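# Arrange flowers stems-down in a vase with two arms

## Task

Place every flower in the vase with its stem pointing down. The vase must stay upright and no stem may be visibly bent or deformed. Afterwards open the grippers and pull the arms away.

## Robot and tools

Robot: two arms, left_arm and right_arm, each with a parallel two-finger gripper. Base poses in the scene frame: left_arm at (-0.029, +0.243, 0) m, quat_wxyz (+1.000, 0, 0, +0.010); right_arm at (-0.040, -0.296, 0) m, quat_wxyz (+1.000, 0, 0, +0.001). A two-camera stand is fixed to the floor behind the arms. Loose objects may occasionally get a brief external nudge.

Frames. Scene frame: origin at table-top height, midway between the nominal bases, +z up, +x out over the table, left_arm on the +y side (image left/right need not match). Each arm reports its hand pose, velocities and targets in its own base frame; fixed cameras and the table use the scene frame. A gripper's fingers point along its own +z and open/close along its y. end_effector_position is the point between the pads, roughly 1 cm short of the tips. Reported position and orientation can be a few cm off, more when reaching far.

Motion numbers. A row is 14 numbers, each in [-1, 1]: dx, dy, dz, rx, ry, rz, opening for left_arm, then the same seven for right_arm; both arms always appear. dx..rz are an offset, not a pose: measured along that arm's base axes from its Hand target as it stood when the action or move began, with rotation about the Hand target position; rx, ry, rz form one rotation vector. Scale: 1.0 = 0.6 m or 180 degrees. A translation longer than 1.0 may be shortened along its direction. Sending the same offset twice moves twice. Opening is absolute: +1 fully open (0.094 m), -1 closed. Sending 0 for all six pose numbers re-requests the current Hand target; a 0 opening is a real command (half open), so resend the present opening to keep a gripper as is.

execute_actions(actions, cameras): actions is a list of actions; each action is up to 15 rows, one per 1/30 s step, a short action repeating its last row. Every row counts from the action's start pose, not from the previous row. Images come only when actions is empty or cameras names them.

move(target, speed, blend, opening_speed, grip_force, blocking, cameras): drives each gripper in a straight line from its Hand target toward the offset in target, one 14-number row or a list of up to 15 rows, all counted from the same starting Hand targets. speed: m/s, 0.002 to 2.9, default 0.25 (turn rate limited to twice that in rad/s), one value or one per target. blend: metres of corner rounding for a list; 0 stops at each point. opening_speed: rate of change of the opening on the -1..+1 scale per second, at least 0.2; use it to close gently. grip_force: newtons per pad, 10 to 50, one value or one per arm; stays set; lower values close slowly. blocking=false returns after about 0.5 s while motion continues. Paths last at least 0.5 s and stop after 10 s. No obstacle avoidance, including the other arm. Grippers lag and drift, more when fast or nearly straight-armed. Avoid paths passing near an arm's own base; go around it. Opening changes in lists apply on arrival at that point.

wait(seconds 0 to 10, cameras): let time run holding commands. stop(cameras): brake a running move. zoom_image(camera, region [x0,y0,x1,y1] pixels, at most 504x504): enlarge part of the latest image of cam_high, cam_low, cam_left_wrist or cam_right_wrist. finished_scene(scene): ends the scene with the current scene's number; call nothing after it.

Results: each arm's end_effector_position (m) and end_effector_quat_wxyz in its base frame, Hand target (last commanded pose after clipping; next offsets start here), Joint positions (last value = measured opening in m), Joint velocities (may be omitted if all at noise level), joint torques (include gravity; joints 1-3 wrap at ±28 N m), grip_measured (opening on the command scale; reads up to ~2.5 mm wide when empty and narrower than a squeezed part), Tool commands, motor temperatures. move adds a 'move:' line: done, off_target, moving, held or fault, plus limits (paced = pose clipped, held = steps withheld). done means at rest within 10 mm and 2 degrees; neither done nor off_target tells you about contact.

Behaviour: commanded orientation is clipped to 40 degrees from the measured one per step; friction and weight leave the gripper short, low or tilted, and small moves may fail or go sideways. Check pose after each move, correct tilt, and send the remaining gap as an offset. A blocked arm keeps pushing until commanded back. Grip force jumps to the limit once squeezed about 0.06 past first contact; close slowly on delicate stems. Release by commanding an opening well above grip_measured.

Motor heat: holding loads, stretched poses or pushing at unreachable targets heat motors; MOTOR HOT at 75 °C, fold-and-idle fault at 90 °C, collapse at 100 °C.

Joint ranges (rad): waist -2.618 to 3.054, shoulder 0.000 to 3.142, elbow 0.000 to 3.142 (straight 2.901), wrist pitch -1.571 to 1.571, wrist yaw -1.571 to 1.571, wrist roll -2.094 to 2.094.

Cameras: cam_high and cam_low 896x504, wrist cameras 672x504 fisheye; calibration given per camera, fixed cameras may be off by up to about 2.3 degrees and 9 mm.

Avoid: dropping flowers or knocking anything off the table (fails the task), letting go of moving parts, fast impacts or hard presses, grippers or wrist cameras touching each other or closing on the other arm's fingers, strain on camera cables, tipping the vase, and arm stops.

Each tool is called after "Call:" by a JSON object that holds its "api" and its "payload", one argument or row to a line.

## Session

Call:
{"api": "execute_actions", "payload": {
  "actions": []
}}

Call:
{"api": "zoom_image", "payload": {
  "camera": "cam_high",
  "region": [360, 120, 640, 340]
}}

Scene clock: 0.00 s.
left_arm: end_effector_position=(+0.3919, +0.0353, +0.0668) grip_measured=+1.000 end_effector_quat_wxyz=(+0.506, -0.087, +0.856, +0.065) | right_arm: end_effector_position=(+0.3836, +0.0130, +0.0712) grip_measured=+1.000 end_effector_quat_wxyz=(+0.557, -0.020, +0.830, -0.018)
Joint positions: left_arm=[0.003 1.548 0.448 0.588 -0.198 -0.085 0.094] | right_arm=[0.063 1.564 0.325 0.849 0.065 -0.03 0.094]
Joint velocities: within noise
Joint torques (N m): no reading
Motor temperatures (°C): left_arm=[24 27 29 25 23 23 21] | right_arm=[22 21 31 31 22 21 24]
Heat: left arm: 29 °C; right arm: 31 °C.
Hand target: left_arm +0.3931, +0.0352, +0.0693; +0.508, -0.087, +0.855, +0.064 | right_arm +0.3870, +0.0131, +0.0784; +0.566, -0.020, +0.824, -0.017
Tool commands: left_gripper/opening=+1.0 right_gripper/opening=+1.0
camera_calibration:
cam_left_wrist: T_world_to_cam=[[0.177882, -0.983792, -0.0226192, -0.0398713], [-0.940043, -0.163085, -0.299537, 0.409491], [0.290993, 0.0745454, -0.953817, 0.0725627], [0, 0, 0, 1]] pos_world=[0.370916, 0.0221476, 0.190967]
cam_right_wrist: T_world_to_cam=[[-0.0232869, -0.999006, 0.0380031, 0.0141657], [-0.923288, 0.00691245, -0.384046, 0.397831], [0.383402, -0.044031, -0.922531, 0.0416657], [0, 0, 0, 1]] pos_world=[0.351668, 0.0132362, 0.190685]

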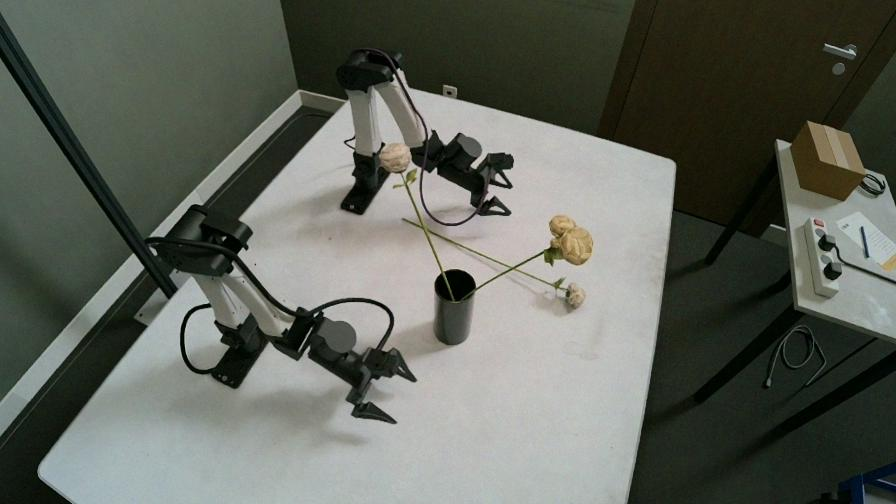

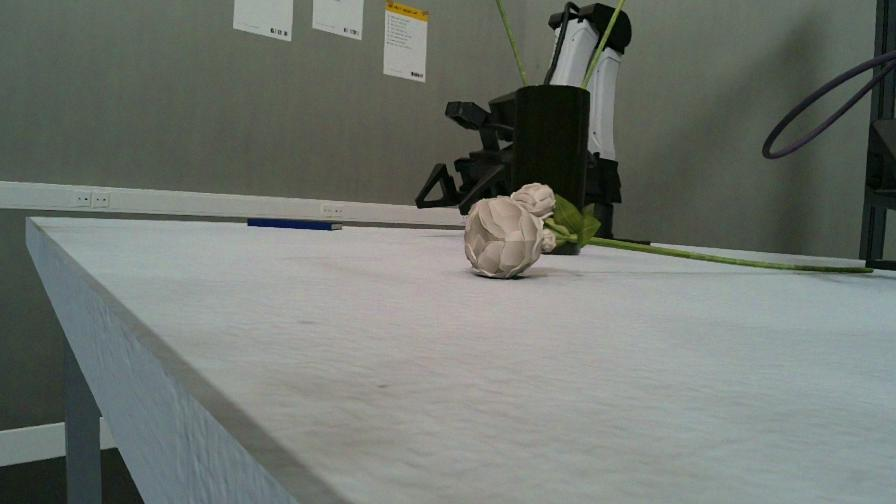

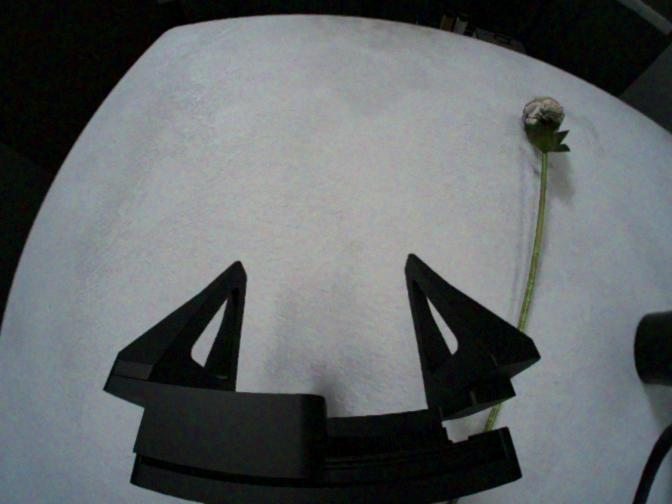

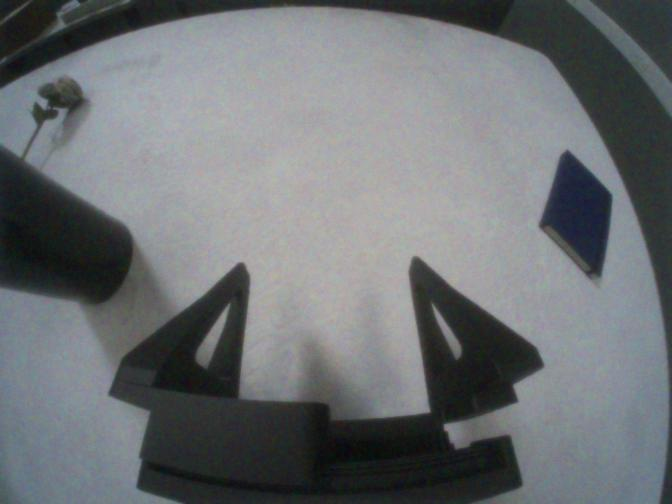

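Scaled by 1.800 from the camera's 896x504 image, which has a finer 1280x720 frame.

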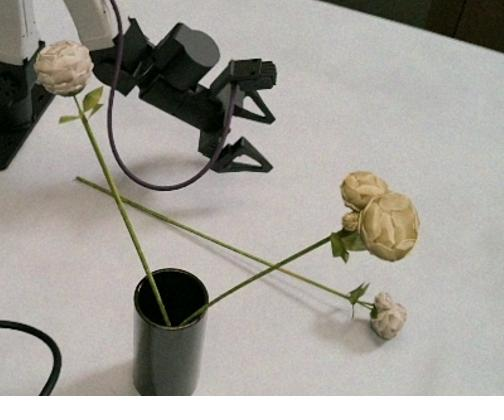

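Call:
{"api": "move", "payload": {
  "target": [0.0548, -0.2703, 0.0112, -0.0101, 0.3441, -0.1133, 0.2, 0, 0, 0, 0, 0, 0, 1],
  "speed": 0.3,
  "grip_force": 30,
  "cameras": ["cam_left_wrist"]
}}

Scene clock: 75.03 s.
left_arm: end_effector_position=(+0.4241, -0.1221, +0.0775) grip_measured=+0.202 end_effector_quat_wxyz=(+0.004, +0.089, +0.996, +0.007) | right_arm: end_effector_position=(+0.3836, +0.0130, +0.0712) grip_measured=+1.000 end_effector_quat_wxyz=(+0.557, -0.020, +0.830, -0.018)
Joint positions: left_arm=[-0.286 2.261 2.055 -1.36 -0.015 -0.109 0.056] | right_arm=[0.063 1.564 0.325 0.849 0.065 -0.03 0.094]
Joint torques (N m): left_arm=[-0.18 -10.8 9.14 0.29 0.12 0.18] | right_arm=[0.58 -5.09 6.08 2.08 0.05 0.08]
Motor temperatures (°C): left_arm=[24 32 35 31 23 23 21] | right_arm=[22 25 33 36 22 21 24]
Heat: left arm: 35 °C; right arm: 36 °C.
Hand target: left_arm +0.4260, -0.1269, +0.0760; +0.000, +0.096, +0.995, +0.000 | right_arm +0.3870, +0.0131, +0.0784; +0.566, -0.020, +0.824, -0.017
Off the commanded pose: left_arm 0.005 m, 1 deg | right_arm 0.008 m, 1 deg.
grip_force (N): 30, 30
move: done
camera_calibration:
cam_left_wrist: T_world_to_cam=[[-0.1948, -0.98067, 0.0184113, -0.0449388], [-0.708743, 0.153711, 0.688518, 0.281369], [-0.678039, 0.121074, -0.724986, 0.484137], [0, 0, 0, 1]] pos_world=[0.518928, -0.145936, 0.158093]
Images, in order (width x height): cam_left_wrist 672x504.

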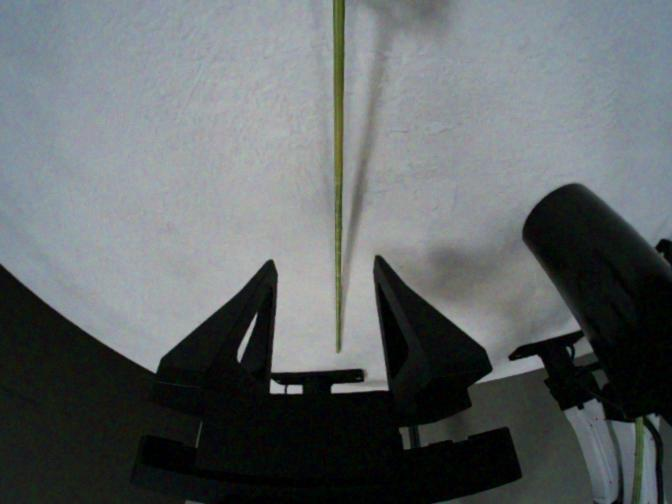

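Call:
{"api": "move", "payload": {
  "target": [
    [-0.0067, -0.01, -0.1067, 0, 0, 0, 0.2, 0, 0, 0, 0, 0, 0, 1],
    [-0.0067, -0.01, -0.1067, 0, 0, 0, -1, 0, 0, 0, 0, 0, 0, 1]
  ],
  "speed": 0.12,
  "cameras": ["cam_left_wrist", "cam_low"]
}}

Scene clock: 84.47 s.
left_arm: end_effector_position=(+0.4256, -0.1289, +0.0202) grip_measured=-0.891 end_effector_quat_wxyz=(+0.009, +0.095, +0.995, +0.005) | right_arm: end_effector_position=(+0.3836, +0.0130, +0.0712) grip_measured=+1.000 end_effector_quat_wxyz=(+0.557, -0.020, +0.830, -0.018)
Joint positions: left_arm=[-0.3 2.284 1.865 -1.137 -0.014 -0.109 0.005] | right_arm=[0.063 1.564 0.325 0.849 0.065 -0.03 0.094]
Joint torques (N m): left_arm=[-0.43 -11.58 5.5 0.45 0.11 -0.01] | right_arm=[0.58 -5.14 6.09 2.06 0.05 0.06]
Heat: left arm: 35 °C; right arm: 36 °C.
Hand target: left_arm +0.4219, -0.1330, +0.0118; +0.000, +0.096, +0.995, +0.000 | right_arm +0.3870, +0.0131, +0.0784; +0.566, -0.020, +0.824, -0.017
Off the commanded pose: left_arm 0.010 m, 1 deg | right_arm 0.008 m, 1 deg.
grip_force (N): 30, 30
move: done
camera_calibration:
cam_left_wrist: T_world_to_cam=[[-0.208168, -0.977886, 0.0201073, -0.0441992], [-0.713447, 0.165874, 0.680793, 0.326627], [-0.669074, 0.127374, -0.7322, 0.441505], [0, 0, 0, 1]] pos_world=[0.519229, -0.153637, 0.101793]
Images, in order (width x height): cam_low 896x504, cam_left_wrist 672x504.

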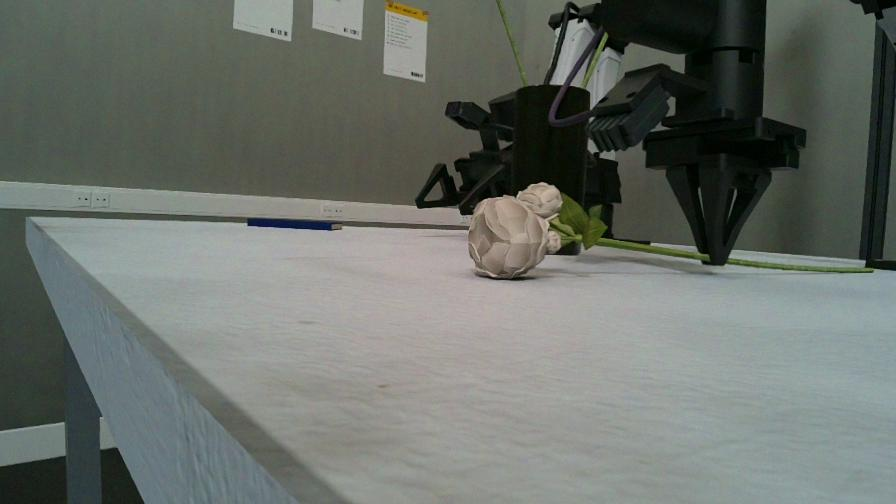

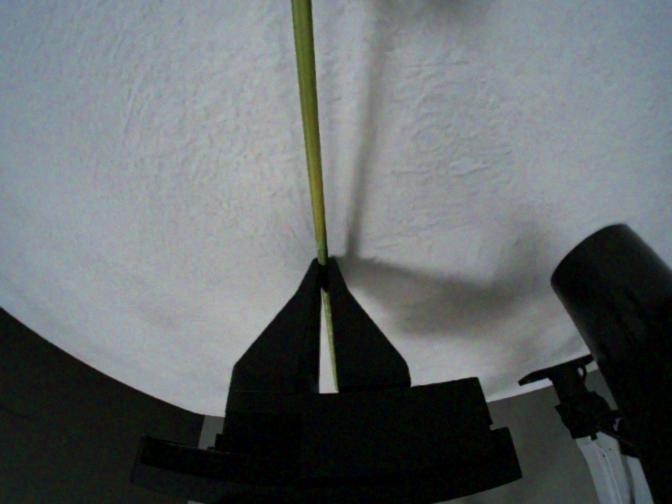

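Call:
{"api": "move", "payload": {
  "target": [
    [-0.0198, 0.0083, 0.122, 0, 0, 0, -1, 0, 0, 0, 0, 0, 0, 1],
    [-0.0365, 0.0217, 0.647, -0.1489, -0.458, -0.0622, -1, 0, 0, 0, 0, 0, 0, 1],
    [-0.0532, -0.1117, 0.8137, -0.2479, -0.4206, -0.1731, -1, 0, 0, 0, 0, 0, 0, 1],
    [-0.0798, -0.3033, 0.8137, -0.3422, -0.3669, -0.2825, -1, 0, 0, 0, 0, 0, 0, 1]
  ],
  "speed": [0.25, 0.28, 0.25, 0.18],
  "blend": [0.03, 0.05, 0.05, 0],
  "cameras": ["all"]
}}

Call:
{"api": "zoom_image", "payload": {
  "camera": "cam_high",
  "region": [360, 60, 640, 350]
}}

Call:
{"api": "zoom_image", "payload": {
  "camera": "cam_low",
  "region": [480, 0, 680, 140]
}}

Scene clock: 113.03 s.
left_arm: end_effector_position=(+0.3769, -0.3123, +0.4963) grip_measured=-0.892 end_effector_quat_wxyz=(+0.544, +0.434, +0.587, -0.414) | right_arm: end_effector_position=(+0.3836, +0.0130, +0.0712) grip_measured=+1.000 end_effector_quat_wxyz=(+0.557, -0.020, +0.830, -0.018)
Joint positions: left_arm=[-0.417 1.795 2.164 -0.47 0.868 0.064 0.005] | right_arm=[0.063 1.564 0.325 0.849 0.065 -0.03 0.094]
Joint torques (N m): left_arm=[-0.23 -7.54 9.37 1.57 0.23 0.16] | right_arm=[0.62 -5.12 6.12 2.1 0.06 0.04]
Motor temperatures (°C): left_arm=[24 37 35 29 23 23 21] | right_arm=[22 25 33 37 22 21 24]
Heat: left arm: 37 °C; right arm: 37 °C.
Hand target: left_arm +0.3741, -0.3150, +0.5001; +0.543, +0.443, +0.579, -0.417 | right_arm +0.3870, +0.0131, +0.0784; +0.566, -0.020, +0.824, -0.017
Off the commanded pose: left_arm 0.005 m, 1 deg | right_arm 0.008 m, 1 deg.
grip_force (N): 30, 30
move: done
camera_calibration:
cam_left_wrist: T_world_to_cam=[[-0.969007, -0.24702, -0.00263565, 0.282997], [-0.180668, 0.71592, -0.674402, 0.64174], [0.168477, -0.653024, -0.73836, 0.224622], [0, 0, 0, 1]] pos_world=[0.352324, -0.242845, 0.599389]
cam_right_wrist: T_world_to_cam=[[-0.0232869, -0.999006, 0.0380031, 0.0141657], [-0.923288, 0.00691245, -0.384046, 0.397831], [0.383402, -0.044031, -0.922531, 0.0416657], [0, 0, 0, 1]] pos_world=[0.351668, 0.0132362, 0.190685]

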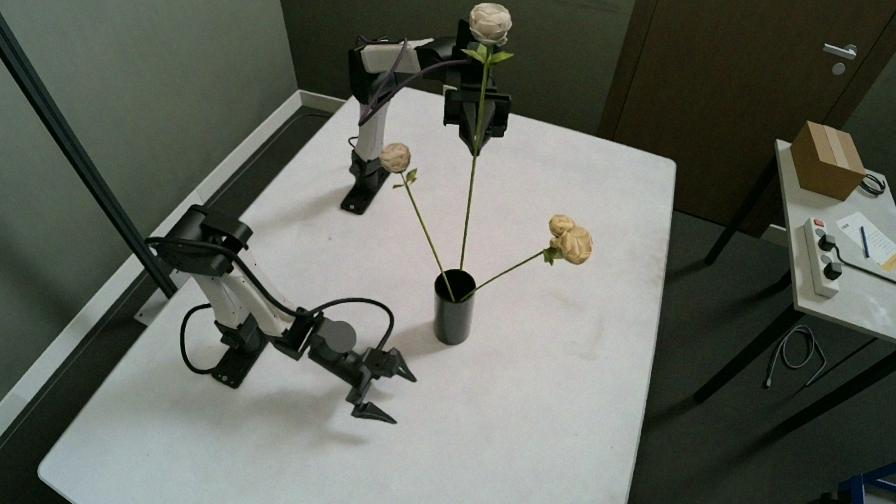

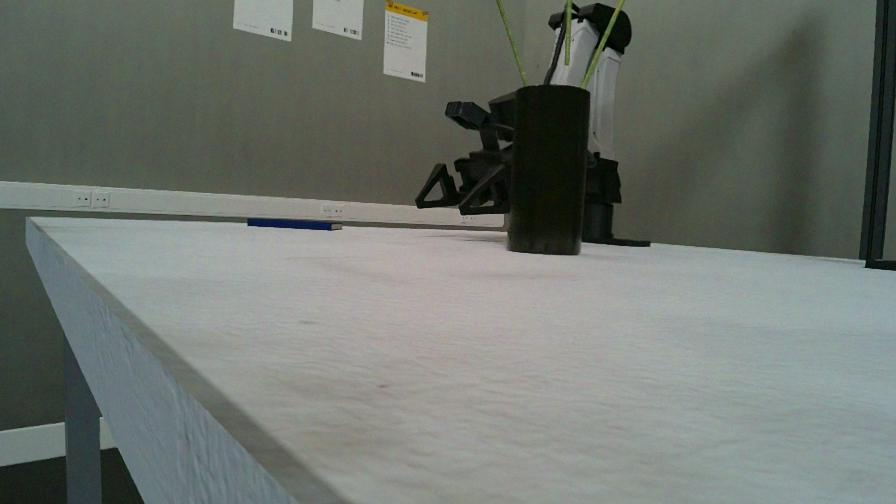

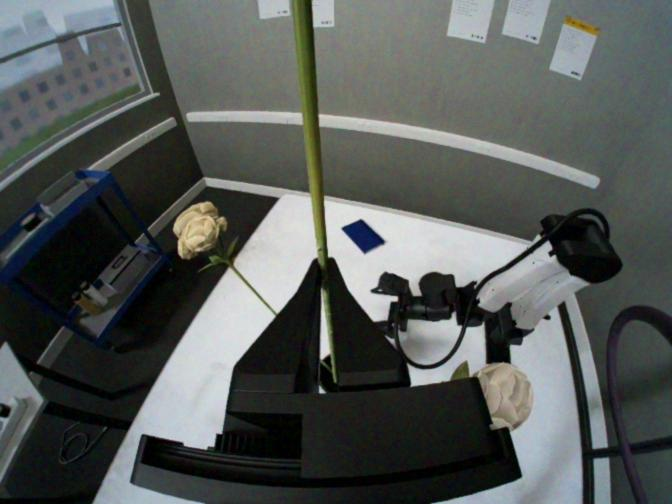

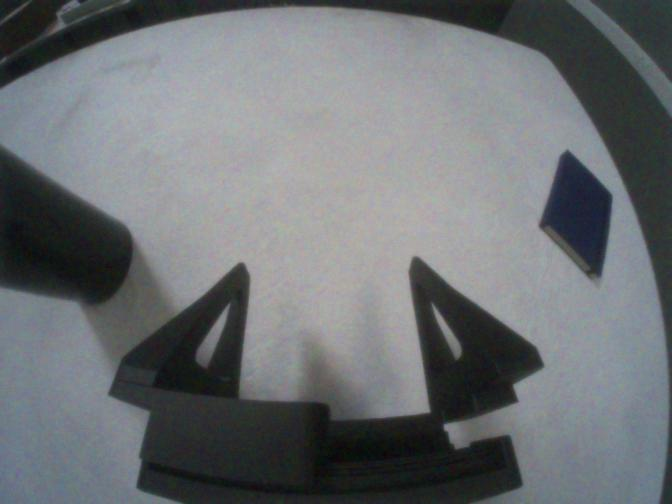

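Scaled by 1.738 from the camera's 896x504 image, which has a finer 1280x720 frame.

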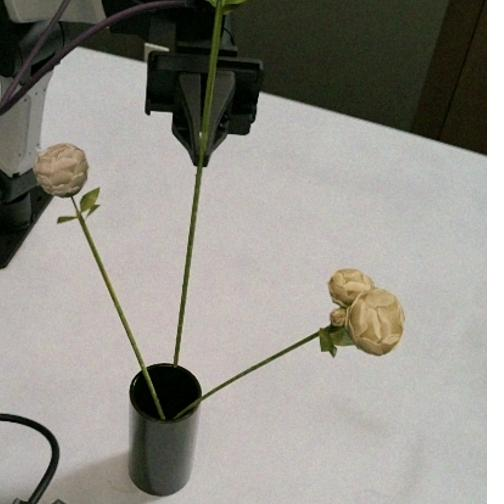

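Scaled by 2.520 from the camera's 896x504 image, which has a finer 1280x720 frame.

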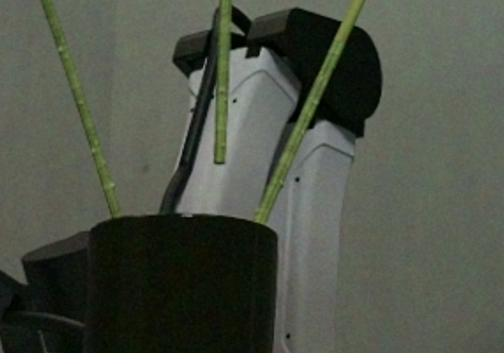

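Call:
{"api": "zoom_image", "payload": {
  "camera": "cam_high",
  "region": [415, 220, 505, 320]
}}

Scaled by 5.040 from the camera's 896x504 image, which has a finer 1280x720 frame.

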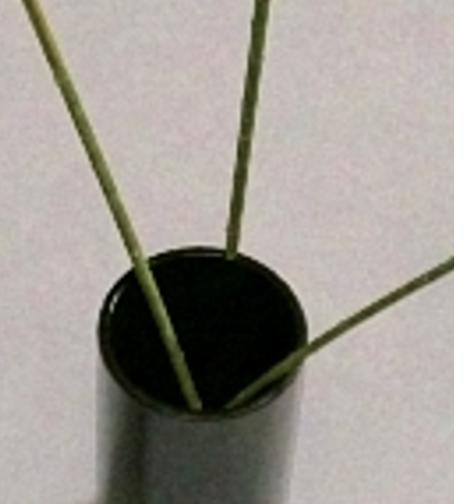

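Call:
{"api": "move", "payload": {
  "target": [
    [0, -0.004, -0.02, 0, 0, 0, -1, 0, 0, 0, 0, 0, 0, 1],
    [0, -0.004, -0.2668, 0, 0, 0, -1, 0, 0, 0, 0, 0, 0, 1],
    [0, -0.004, -0.325, 0, 0, 0, -1, 0, 0, 0, 0, 0, 0, 1]
  ],
  "speed": [0.1, 0.2, 0.07],
  "blend": [0.01, 0.02, 0],
  "cameras": ["cam_high", "cam_left_wrist", "cam_low"]
}}

Call:
{"api": "zoom_image", "payload": {
  "camera": "cam_high",
  "region": [360, 80, 620, 350]
}}

Scene clock: 139.60 s.
left_arm: end_effector_position=(+0.3795, -0.3151, +0.3084) grip_measured=-0.892 end_effector_quat_wxyz=(+0.550, +0.442, +0.579, -0.409) | right_arm: end_effector_position=(+0.3836, +0.0130, +0.0712) grip_measured=+1.000 end_effector_quat_wxyz=(+0.557, -0.020, +0.830, -0.018)
Joint positions: left_arm=[-0.42 1.656 1.214 0.347 0.869 0.084 0.005] | right_arm=[0.063 1.564 0.325 0.849 0.065 -0.03 0.094]
Joint torques (N m): left_arm=[-0.51 -8.85 6.35 1.74 0.13 -0.06] | right_arm=[0.68 -5.27 6.04 2.08 0.06 0.1]
Heat: left arm: 39 °C; right arm: 38 °C.
Hand target: left_arm +0.3741, -0.3174, +0.3050; +0.543, +0.443, +0.579, -0.417 | right_arm +0.3870, +0.0131, +0.0784; +0.566, -0.020, +0.824, -0.017
Off the commanded pose: left_arm 0.007 m, 1 deg | right_arm 0.008 m, 1 deg.
grip_force (N): 30, 30
move: done; blend cut to 0.0061 m at target 1, 0.0175 m at target 2
camera_calibration:
cam_left_wrist: T_world_to_cam=[[-0.969892, -0.241936, -0.0278638, 0.293979], [-0.159867, 0.718807, -0.676579, 0.511159], [0.183718, -0.651754, -0.735843, 0.0774135], [0, 0, 0, 1]] pos_world=[0.352623, -0.245846, 0.410995]
Images, in order (width x height): cam_high 896x504, cam_low 896x504, cam_left_wrist 672x504.

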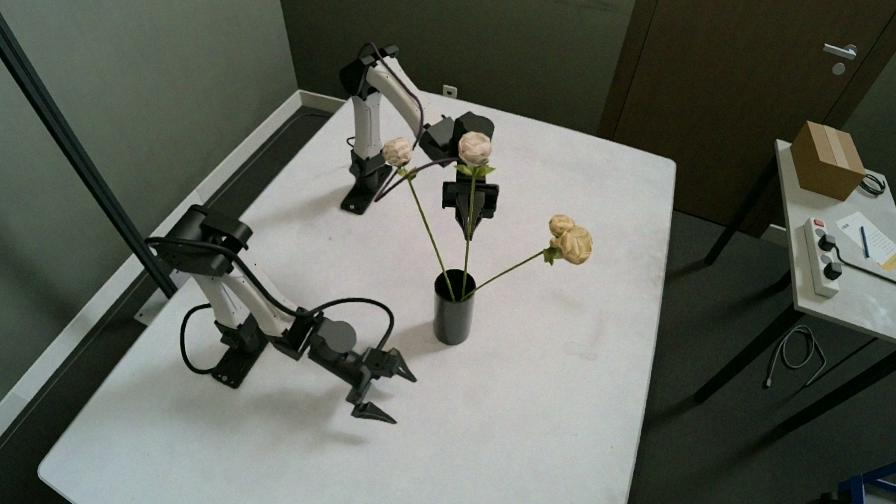

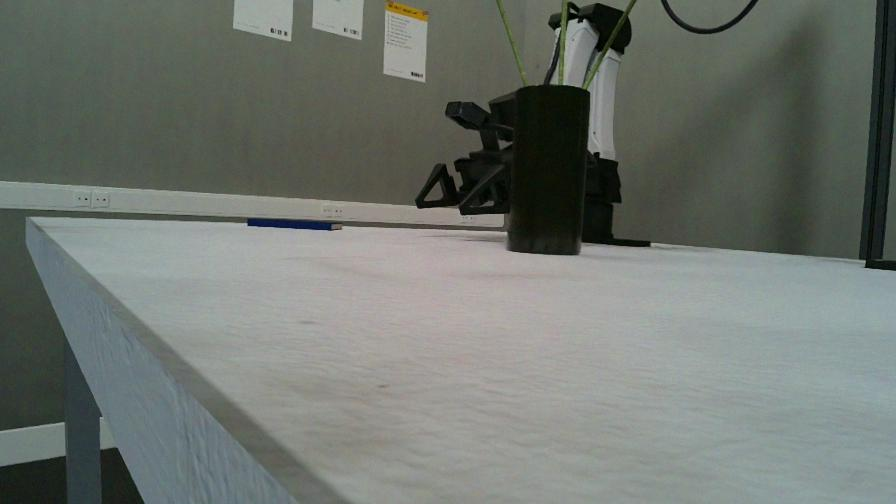

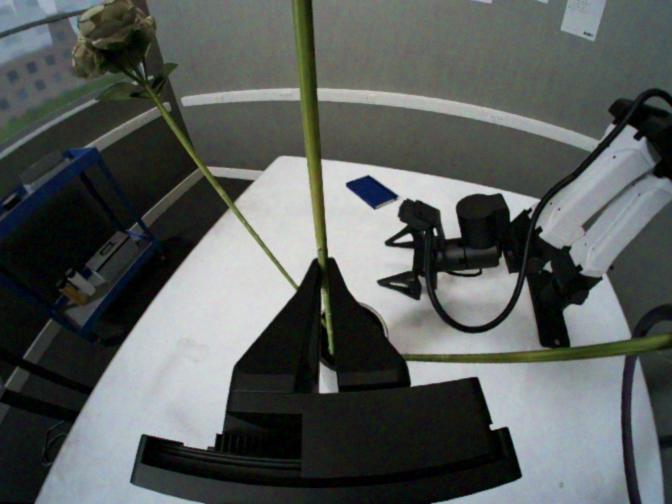

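Scaled by 1.867 from the camera's 896x504 image, which has a finer 1280x720 frame.

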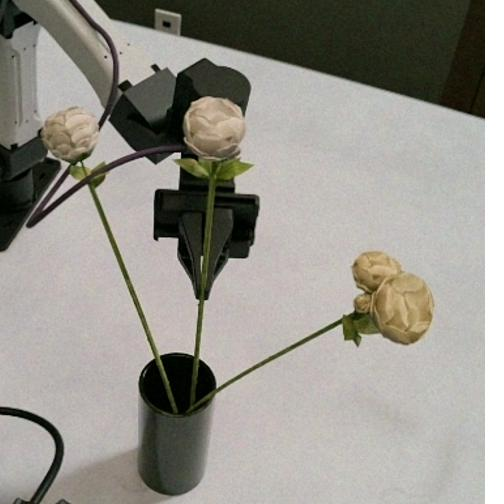

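Call:
{"api": "move", "payload": {
  "target": [
    [0, 0, -0.03, 0, 0, 0, -1, 0, 0, 0, 0, 0, 0, 1],
    [0.004, 0.003, -0.005, 0, 0, 0, -0.5, 0, 0, 0, 0, 0, 0, 1]
  ],
  "speed": 0.08,
  "cameras": ["cam_high", "cam_left_wrist"]
}}

Call:
{"api": "zoom_image", "payload": {
  "camera": "cam_high",
  "region": [360, 80, 620, 350]
}}

Scene clock: 157.57 s.
left_arm: end_effector_position=(+0.3769, -0.3143, +0.2979) grip_measured=-0.502 end_effector_quat_wxyz=(+0.547, +0.441, +0.581, -0.411) | right_arm: end_effector_position=(+0.3836, +0.0130, +0.0712) grip_measured=+1.000 end_effector_quat_wxyz=(+0.557, -0.020, +0.830, -0.018)
Joint positions: left_arm=[-0.42 1.656 1.174 0.384 0.872 0.08 0.023] | right_arm=[0.063 1.564 0.325 0.849 0.065 -0.03 0.094]
Joint torques (N m): left_arm=[0.23 -8.14 9.63 1.54 0.18 -0.01] | right_arm=[0.73 -5.11 5.96 2.1 0.04 0.09]
Heat: left arm: 38 °C; right arm: 38 °C.
Hand target: left_arm +0.3765, -0.3156, +0.3020; +0.543, +0.443, +0.579, -0.417 | right_arm +0.3870, +0.0131, +0.0784; +0.566, -0.020, +0.824, -0.017
Off the commanded pose: left_arm 0.004 m, 1 deg | right_arm 0.008 m, 1 deg.
grip_force (N): 30, 30
move: done; target 2's new opening was sent with left_arm's hand 0.004 m and 3 deg from that target
camera_calibration:
cam_left_wrist: T_world_to_cam=[[-0.970642, -0.239598, -0.0211453, 0.290503], [-0.162826, 0.719238, -0.675414, 0.503965], [0.177036, -0.652142, -0.737135, 0.0734813], [0, 0, 0, 1]] pos_world=[0.351024, -0.244947, 0.400693]
Images, in order (width x height): cam_high 896x504, cam_left_wrist 672x504.

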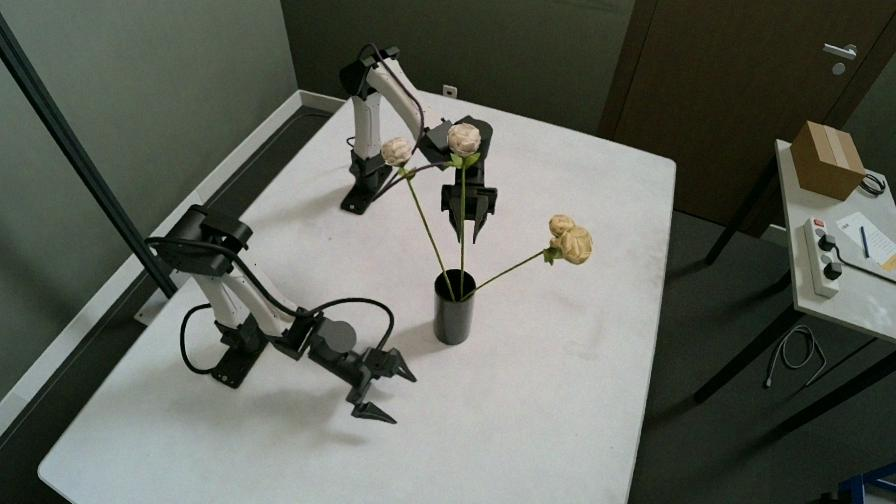

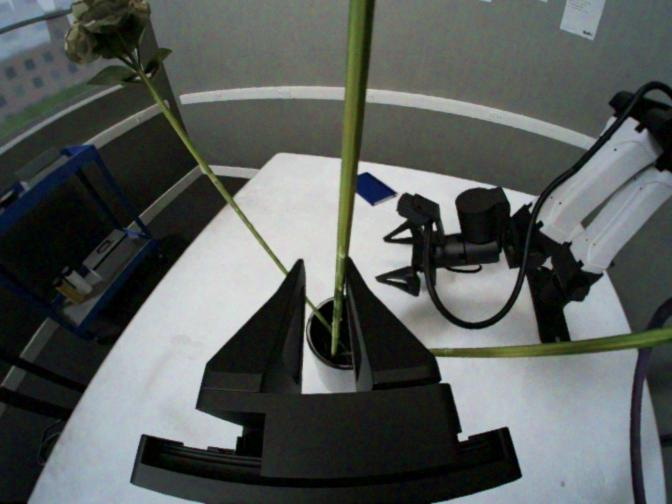

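Scaled by 1.867 from the camera's 896x504 image, which has a finer 1280x720 frame.

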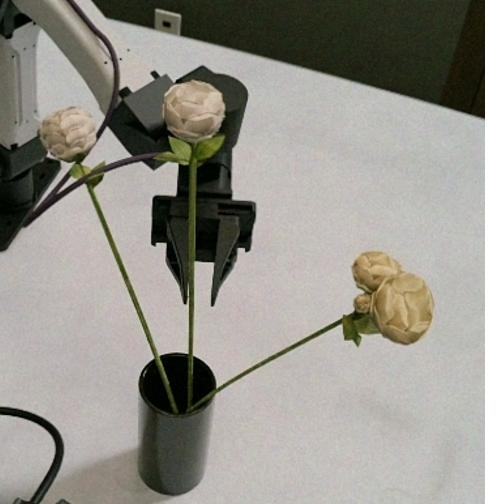

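Call:
{"api": "move", "payload": {
  "target": [
    [-0.0228, 0.08, 0.003, 0, 0, 0, -0.5, 0, 0, 0, 0, 0, 0, 1],
    [-0.0727, 0.255, 0.01, 0, 0, 0, -0.5, 0, 0, 0, 0, 0, 0, 1]
  ],
  "speed": [0.08, 0.2],
  "blend": [0.02, 0],
  "cameras": ["cam_high", "cam_low", "cam_left_wrist"]
}}

Scene clock: 168.57 s.
left_arm: end_effector_position=(+0.3391, -0.1633, +0.3030) grip_measured=-0.502 end_effector_quat_wxyz=(+0.541, +0.435, +0.586, -0.417) | right_arm: end_effector_position=(+0.3836, +0.0130, +0.0712) grip_measured=+1.000 end_effector_quat_wxyz=(+0.557, -0.020, +0.830, -0.018)
Joint positions: left_arm=[0.013 1.384 0.985 0.148 1.299 0.225 0.023] | right_arm=[0.063 1.564 0.325 0.849 0.065 -0.03 0.094]
Joint torques (N m): left_arm=[0.66 -7.3 7.71 1.31 0.32 0.19] | right_arm=[0.51 -5.12 6.12 2.11 0.06 0.07]
Heat: left arm: 38 °C; right arm: 39 °C.
Hand target: left_arm +0.3328, -0.1625, +0.3081; +0.543, +0.443, +0.579, -0.417 | right_arm +0.3870, +0.0131, +0.0784; +0.566, -0.020, +0.824, -0.017
Off the commanded pose: left_arm 0.008 m, 1 deg | right_arm 0.008 m, 1 deg.
grip_force (N): 30, 30
move: done
camera_calibration:
cam_left_wrist: T_world_to_cam=[[-0.970505, -0.241077, 0.000954992, 0.283037], [-0.178832, 0.717257, -0.67347, 0.397186], [0.161673, -0.653777, -0.739214, 0.187991], [0, 0, 0, 1]] pos_world=[0.315326, -0.093746, 0.406188]
Images, in order (width x height): cam_high 896x504, cam_low 896x504, cam_left_wrist 672x504.

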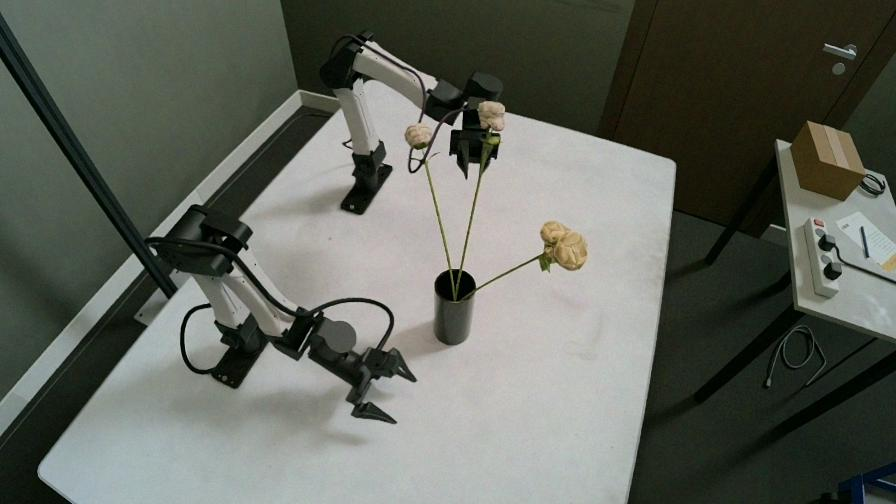

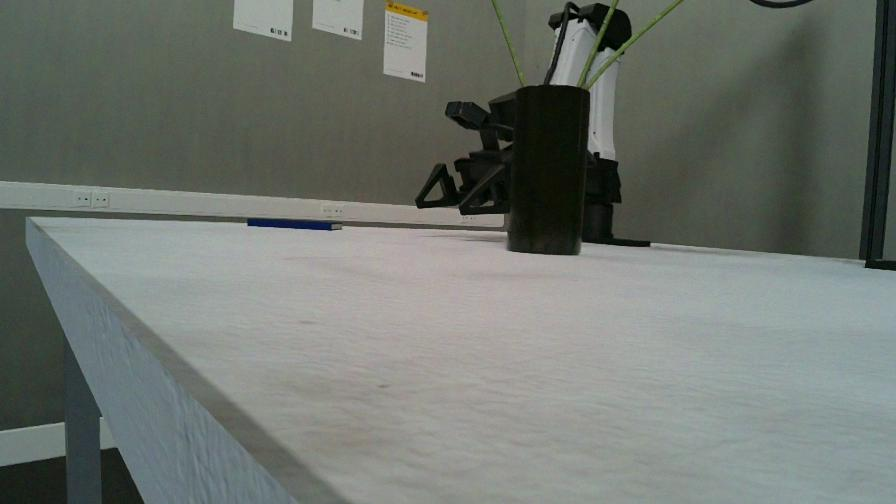

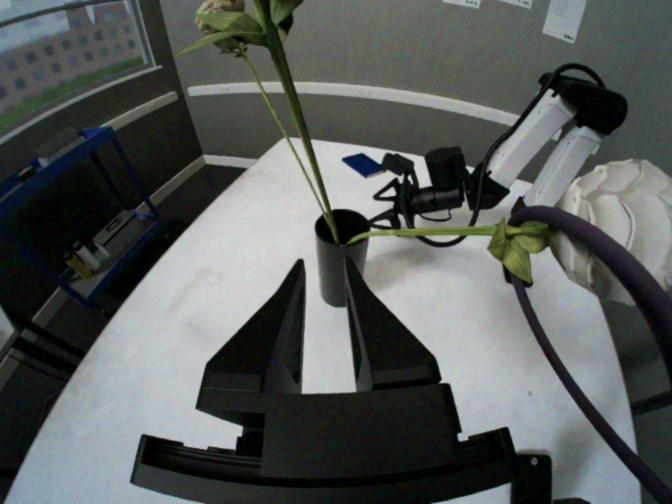

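Call:
{"api": "zoom_image", "payload": {
  "camera": "cam_high",
  "region": [370, 60, 620, 320]
}}

Call:
{"api": "zoom_image", "payload": {
  "camera": "cam_left_wrist",
  "region": [400, 100, 672, 504]
}}

Scaled by 1.938 from the camera's 896x504 image, which has a finer 1280x720 frame.

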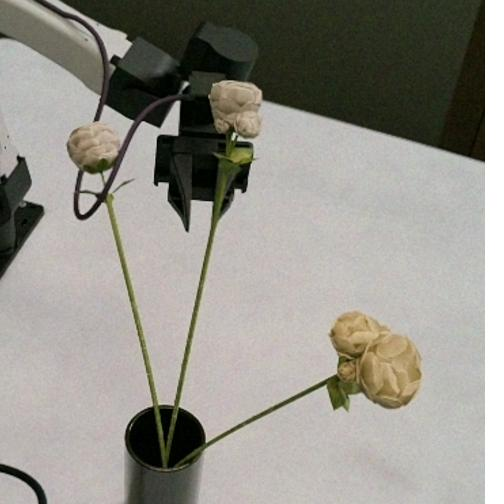

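Scaled by 1.248 from the camera's 672x504 image, which has a finer 960x720 frame.

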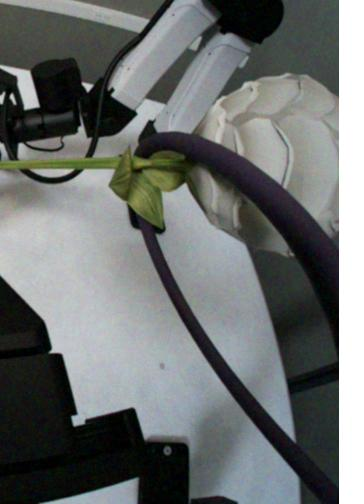

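Call:
{"api": "zoom_image", "payload": {
  "camera": "cam_high",
  "region": [385, 90, 515, 210]
}}

Call:
{"api": "zoom_image", "payload": {
  "camera": "cam_left_wrist",
  "region": [470, 140, 672, 340]
}}

Scaled by 3.877 from the camera's 896x504 image, which has a finer 1280x720 frame.

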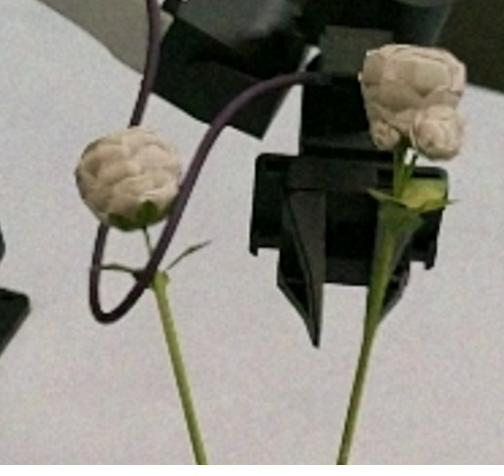

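Scaled by 2.495 from the camera's 672x504 image, which has a finer 960x720 frame.

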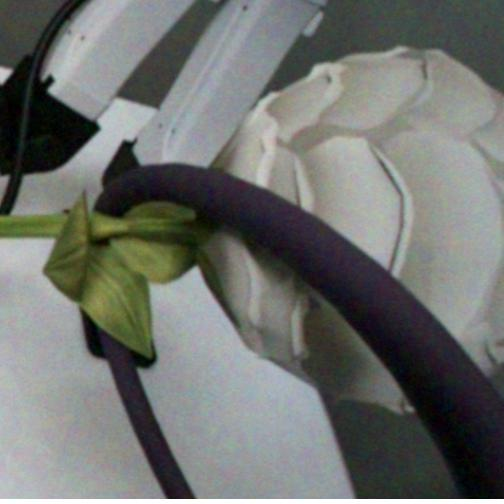

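Call:
{"api": "execute_actions", "payload": {
  "actions": [],
  "cameras": ["cam_high", "cam_left_wrist"]
}}

Scene clock: 231.20 s.
left_arm: end_effector_position=(+0.3391, -0.1633, +0.3030) grip_measured=-0.502 end_effector_quat_wxyz=(+0.541, +0.435, +0.586, -0.417) | right_arm: end_effector_position=(+0.3836, +0.0130, +0.0712) grip_measured=+1.000 end_effector_quat_wxyz=(+0.557, -0.020, +0.830, -0.018)
Joint positions: left_arm=[0.013 1.384 0.985 0.147 1.299 0.225 0.023] | right_arm=[0.063 1.564 0.325 0.849 0.065 -0.03 0.094]
Joint velocities: within noise
Joint torques (N m): left_arm=[0.66 -7.28 7.68 1.32 0.32 0.21] | right_arm=[0.55 -5.08 6 2.09 0.07 0.09]
Motor temperatures (°C): left_arm=[24 36 40 32 23 23 21] | right_arm=[22 26 34 40 22 21 24]
Heat: left arm: 40 °C; right arm: 40 °C.
Hand target: left_arm +0.3329, -0.1625, +0.3081; +0.544, +0.443, +0.579, -0.417 | right_arm +0.3870, +0.0131, +0.0784; +0.566, -0.020, +0.824, -0.017
Tool commands: left_gripper/opening=-0.5 right_gripper/opening=+1.0
Off the commanded pose: left_arm 0.008 m, 1 deg | right_arm 0.008 m, 1 deg.
grip_force (N): 30, 30
camera_calibration:
cam_left_wrist: T_world_to_cam=[[-0.970521, -0.241015, 0.00102701, 0.283019], [-0.178847, 0.717312, -0.673407, 0.39717], [0.161564, -0.653739, -0.739271, 0.188052], [0, 0, 0, 1]] pos_world=[0.315326, -0.093746, 0.406188]
Images, in order (width x height): cam_high 896x504, cam_left_wrist 672x504.

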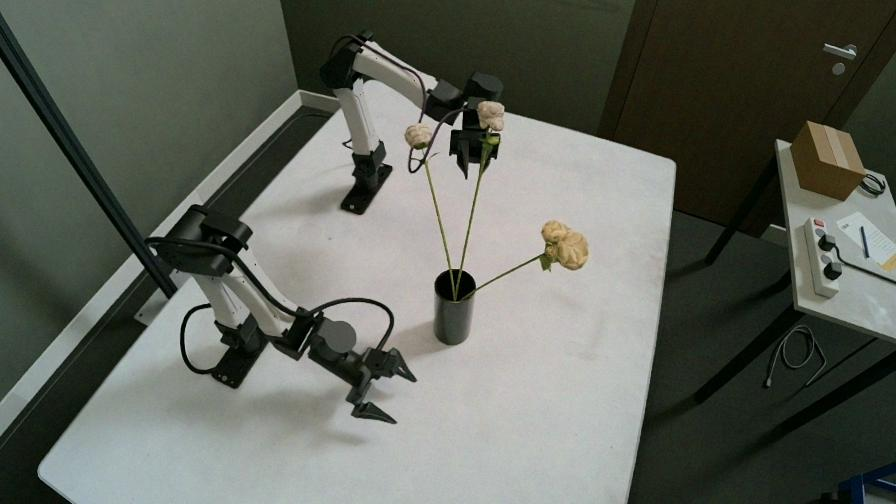

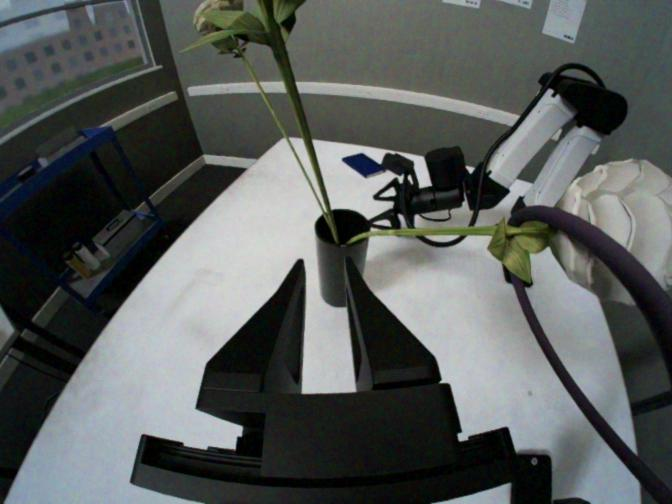

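Call:
{"api": "move", "payload": {
  "target": [-0.06, -0.11, 0, 0, 0, 0, -0.5, 0, 0, 0, 0, 0, 0, 1.0],
  "speed": 0.1,
  "cameras": ["cam_high", "cam_left_wrist"]
}}

Scene clock: 281.07 s.
left_arm: end_effector_position=(+0.3003, -0.2283, +0.3092) grip_measured=-0.502 end_effector_quat_wxyz=(+0.543, +0.446, +0.577, -0.417) | right_arm: end_effector_position=(+0.3836, +0.0130, +0.0712) grip_measured=+1.000 end_effector_quat_wxyz=(+0.557, -0.020, +0.830, -0.018)
Joint positions: left_arm=[-0.232 1.262 0.883 0.245 1.077 0.121 0.023] | right_arm=[0.063 1.564 0.325 0.849 0.065 -0.03 0.094]
Joint torques (N m): left_arm=[-0.38 -6.08 6.2 1.6 -0.01 -0.02] | right_arm=[0.69 -5.15 6 2.12 0.06 0.06]
Heat: left arm: 41 °C; right arm: 41 °C.
Hand target: left_arm +0.2967, -0.2286, +0.3082; +0.544, +0.443, +0.578, -0.417 | right_arm +0.3870, +0.0131, +0.0784; +0.566, -0.020, +0.824, -0.017
Off the commanded pose: left_arm 0.004 m, 0 deg | right_arm 0.008 m, 1 deg.
grip_force (N): 30, 30
move: done
camera_calibration:
cam_left_wrist: T_world_to_cam=[[-0.974837, -0.222106, -0.019022, 0.241534], [-0.151256, 0.72172, -0.675457, 0.434429], [0.163751, -0.655583, -0.737154, 0.154731], [0, 0, 0, 1]] pos_world=[0.275829, -0.158451, 0.412093]
Images, in order (width x height): cam_high 896x504, cam_left_wrist 672x504.

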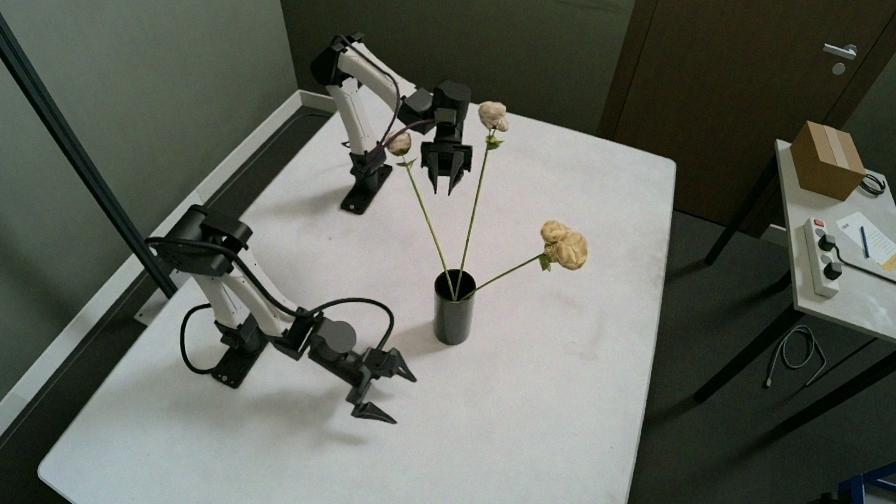

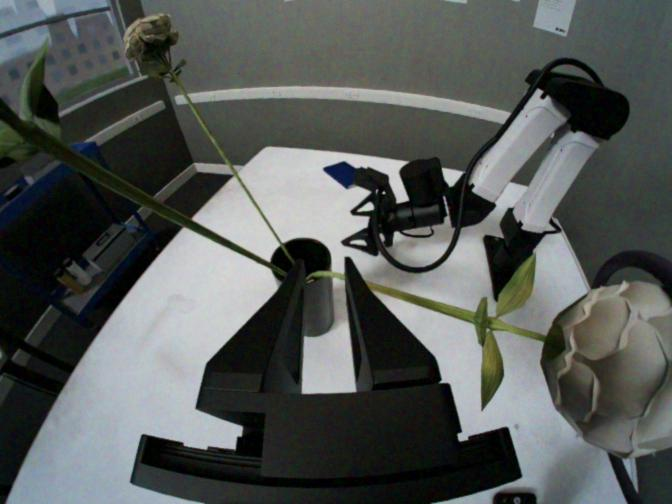

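Call:
{"api": "zoom_image", "payload": {
  "camera": "cam_high",
  "region": [340, 60, 520, 220]
}}

Call:
{"api": "zoom_image", "payload": {
  "camera": "cam_left_wrist",
  "region": [460, 220, 672, 504]
}}

Scaled by 2.800 from the camera's 896x504 image, which has a finer 1280x720 frame.

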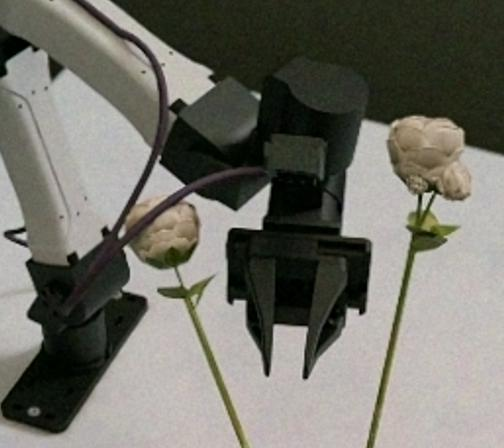

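Scaled by 1.775 from the camera's 672x504 image, which has a finer 960x720 frame.

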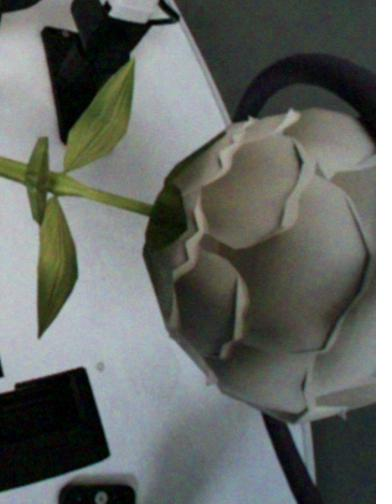

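Call:
{"api": "move", "payload": {
  "target": [-0.02, 0, 0.1, 0, 0, 0, -0.5, 0, 0, 0, 0, 0, 0, 1.0],
  "speed": 0.1,
  "cameras": ["cam_high", "cam_left_wrist"]
}}

Call:
{"api": "zoom_image", "payload": {
  "camera": "cam_high",
  "region": [340, 40, 520, 220]
}}

Scene clock: 293.17 s.
left_arm: end_effector_position=(+0.2869, -0.2276, +0.3555) grip_measured=-0.502 end_effector_quat_wxyz=(+0.535, +0.440, +0.585, -0.422) | right_arm: end_effector_position=(+0.3836, +0.0130, +0.0712) grip_measured=+1.000 end_effector_quat_wxyz=(+0.557, -0.020, +0.830, -0.018)
Joint positions: left_arm=[-0.242 1.204 1.039 0.016 1.067 0.106 0.023] | right_arm=[0.063 1.564 0.325 0.849 0.065 -0.03 0.094]
Joint torques (N m): left_arm=[-0.53 -4.92 10.63 1.44 -0.03 0.07] | right_arm=[0.61 -5.04 6.15 2.12 0.07 0.05]
Heat: left arm: 40 °C; right arm: 41 °C.
Hand target: left_arm +0.2848, -0.2286, +0.3681; +0.543, +0.443, +0.579, -0.417 | right_arm +0.3870, +0.0131, +0.0784; +0.566, -0.020, +0.824, -0.017
Off the commanded pose: left_arm 0.013 m, 1 deg | right_arm 0.008 m, 1 deg.
grip_force (N): 30, 30
move: off_target (left_arm)
camera_calibration:
cam_left_wrist: T_world_to_cam=[[-0.97471, -0.223344, 0.00767171, 0.219702], [-0.170809, 0.722424, -0.670021, 0.467081], [0.144103, -0.654386, -0.742302, 0.199135], [0, 0, 0, 1]] pos_world=[0.265231, -0.15805, 0.459087]
Images, in order (width x height): cam_high 896x504, cam_left_wrist 672x504.

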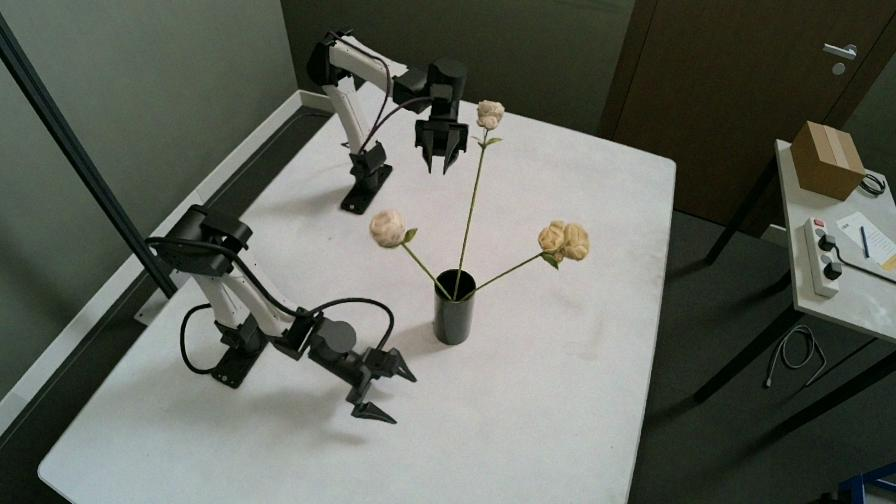

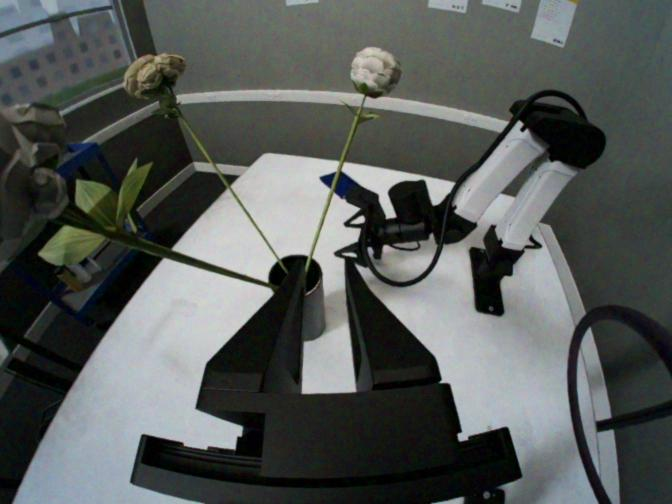

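Scaled by 2.800 from the camera's 896x504 image, which has a finer 1280x720 frame.

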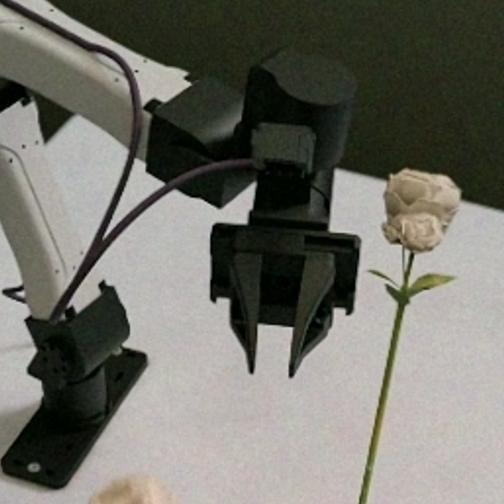

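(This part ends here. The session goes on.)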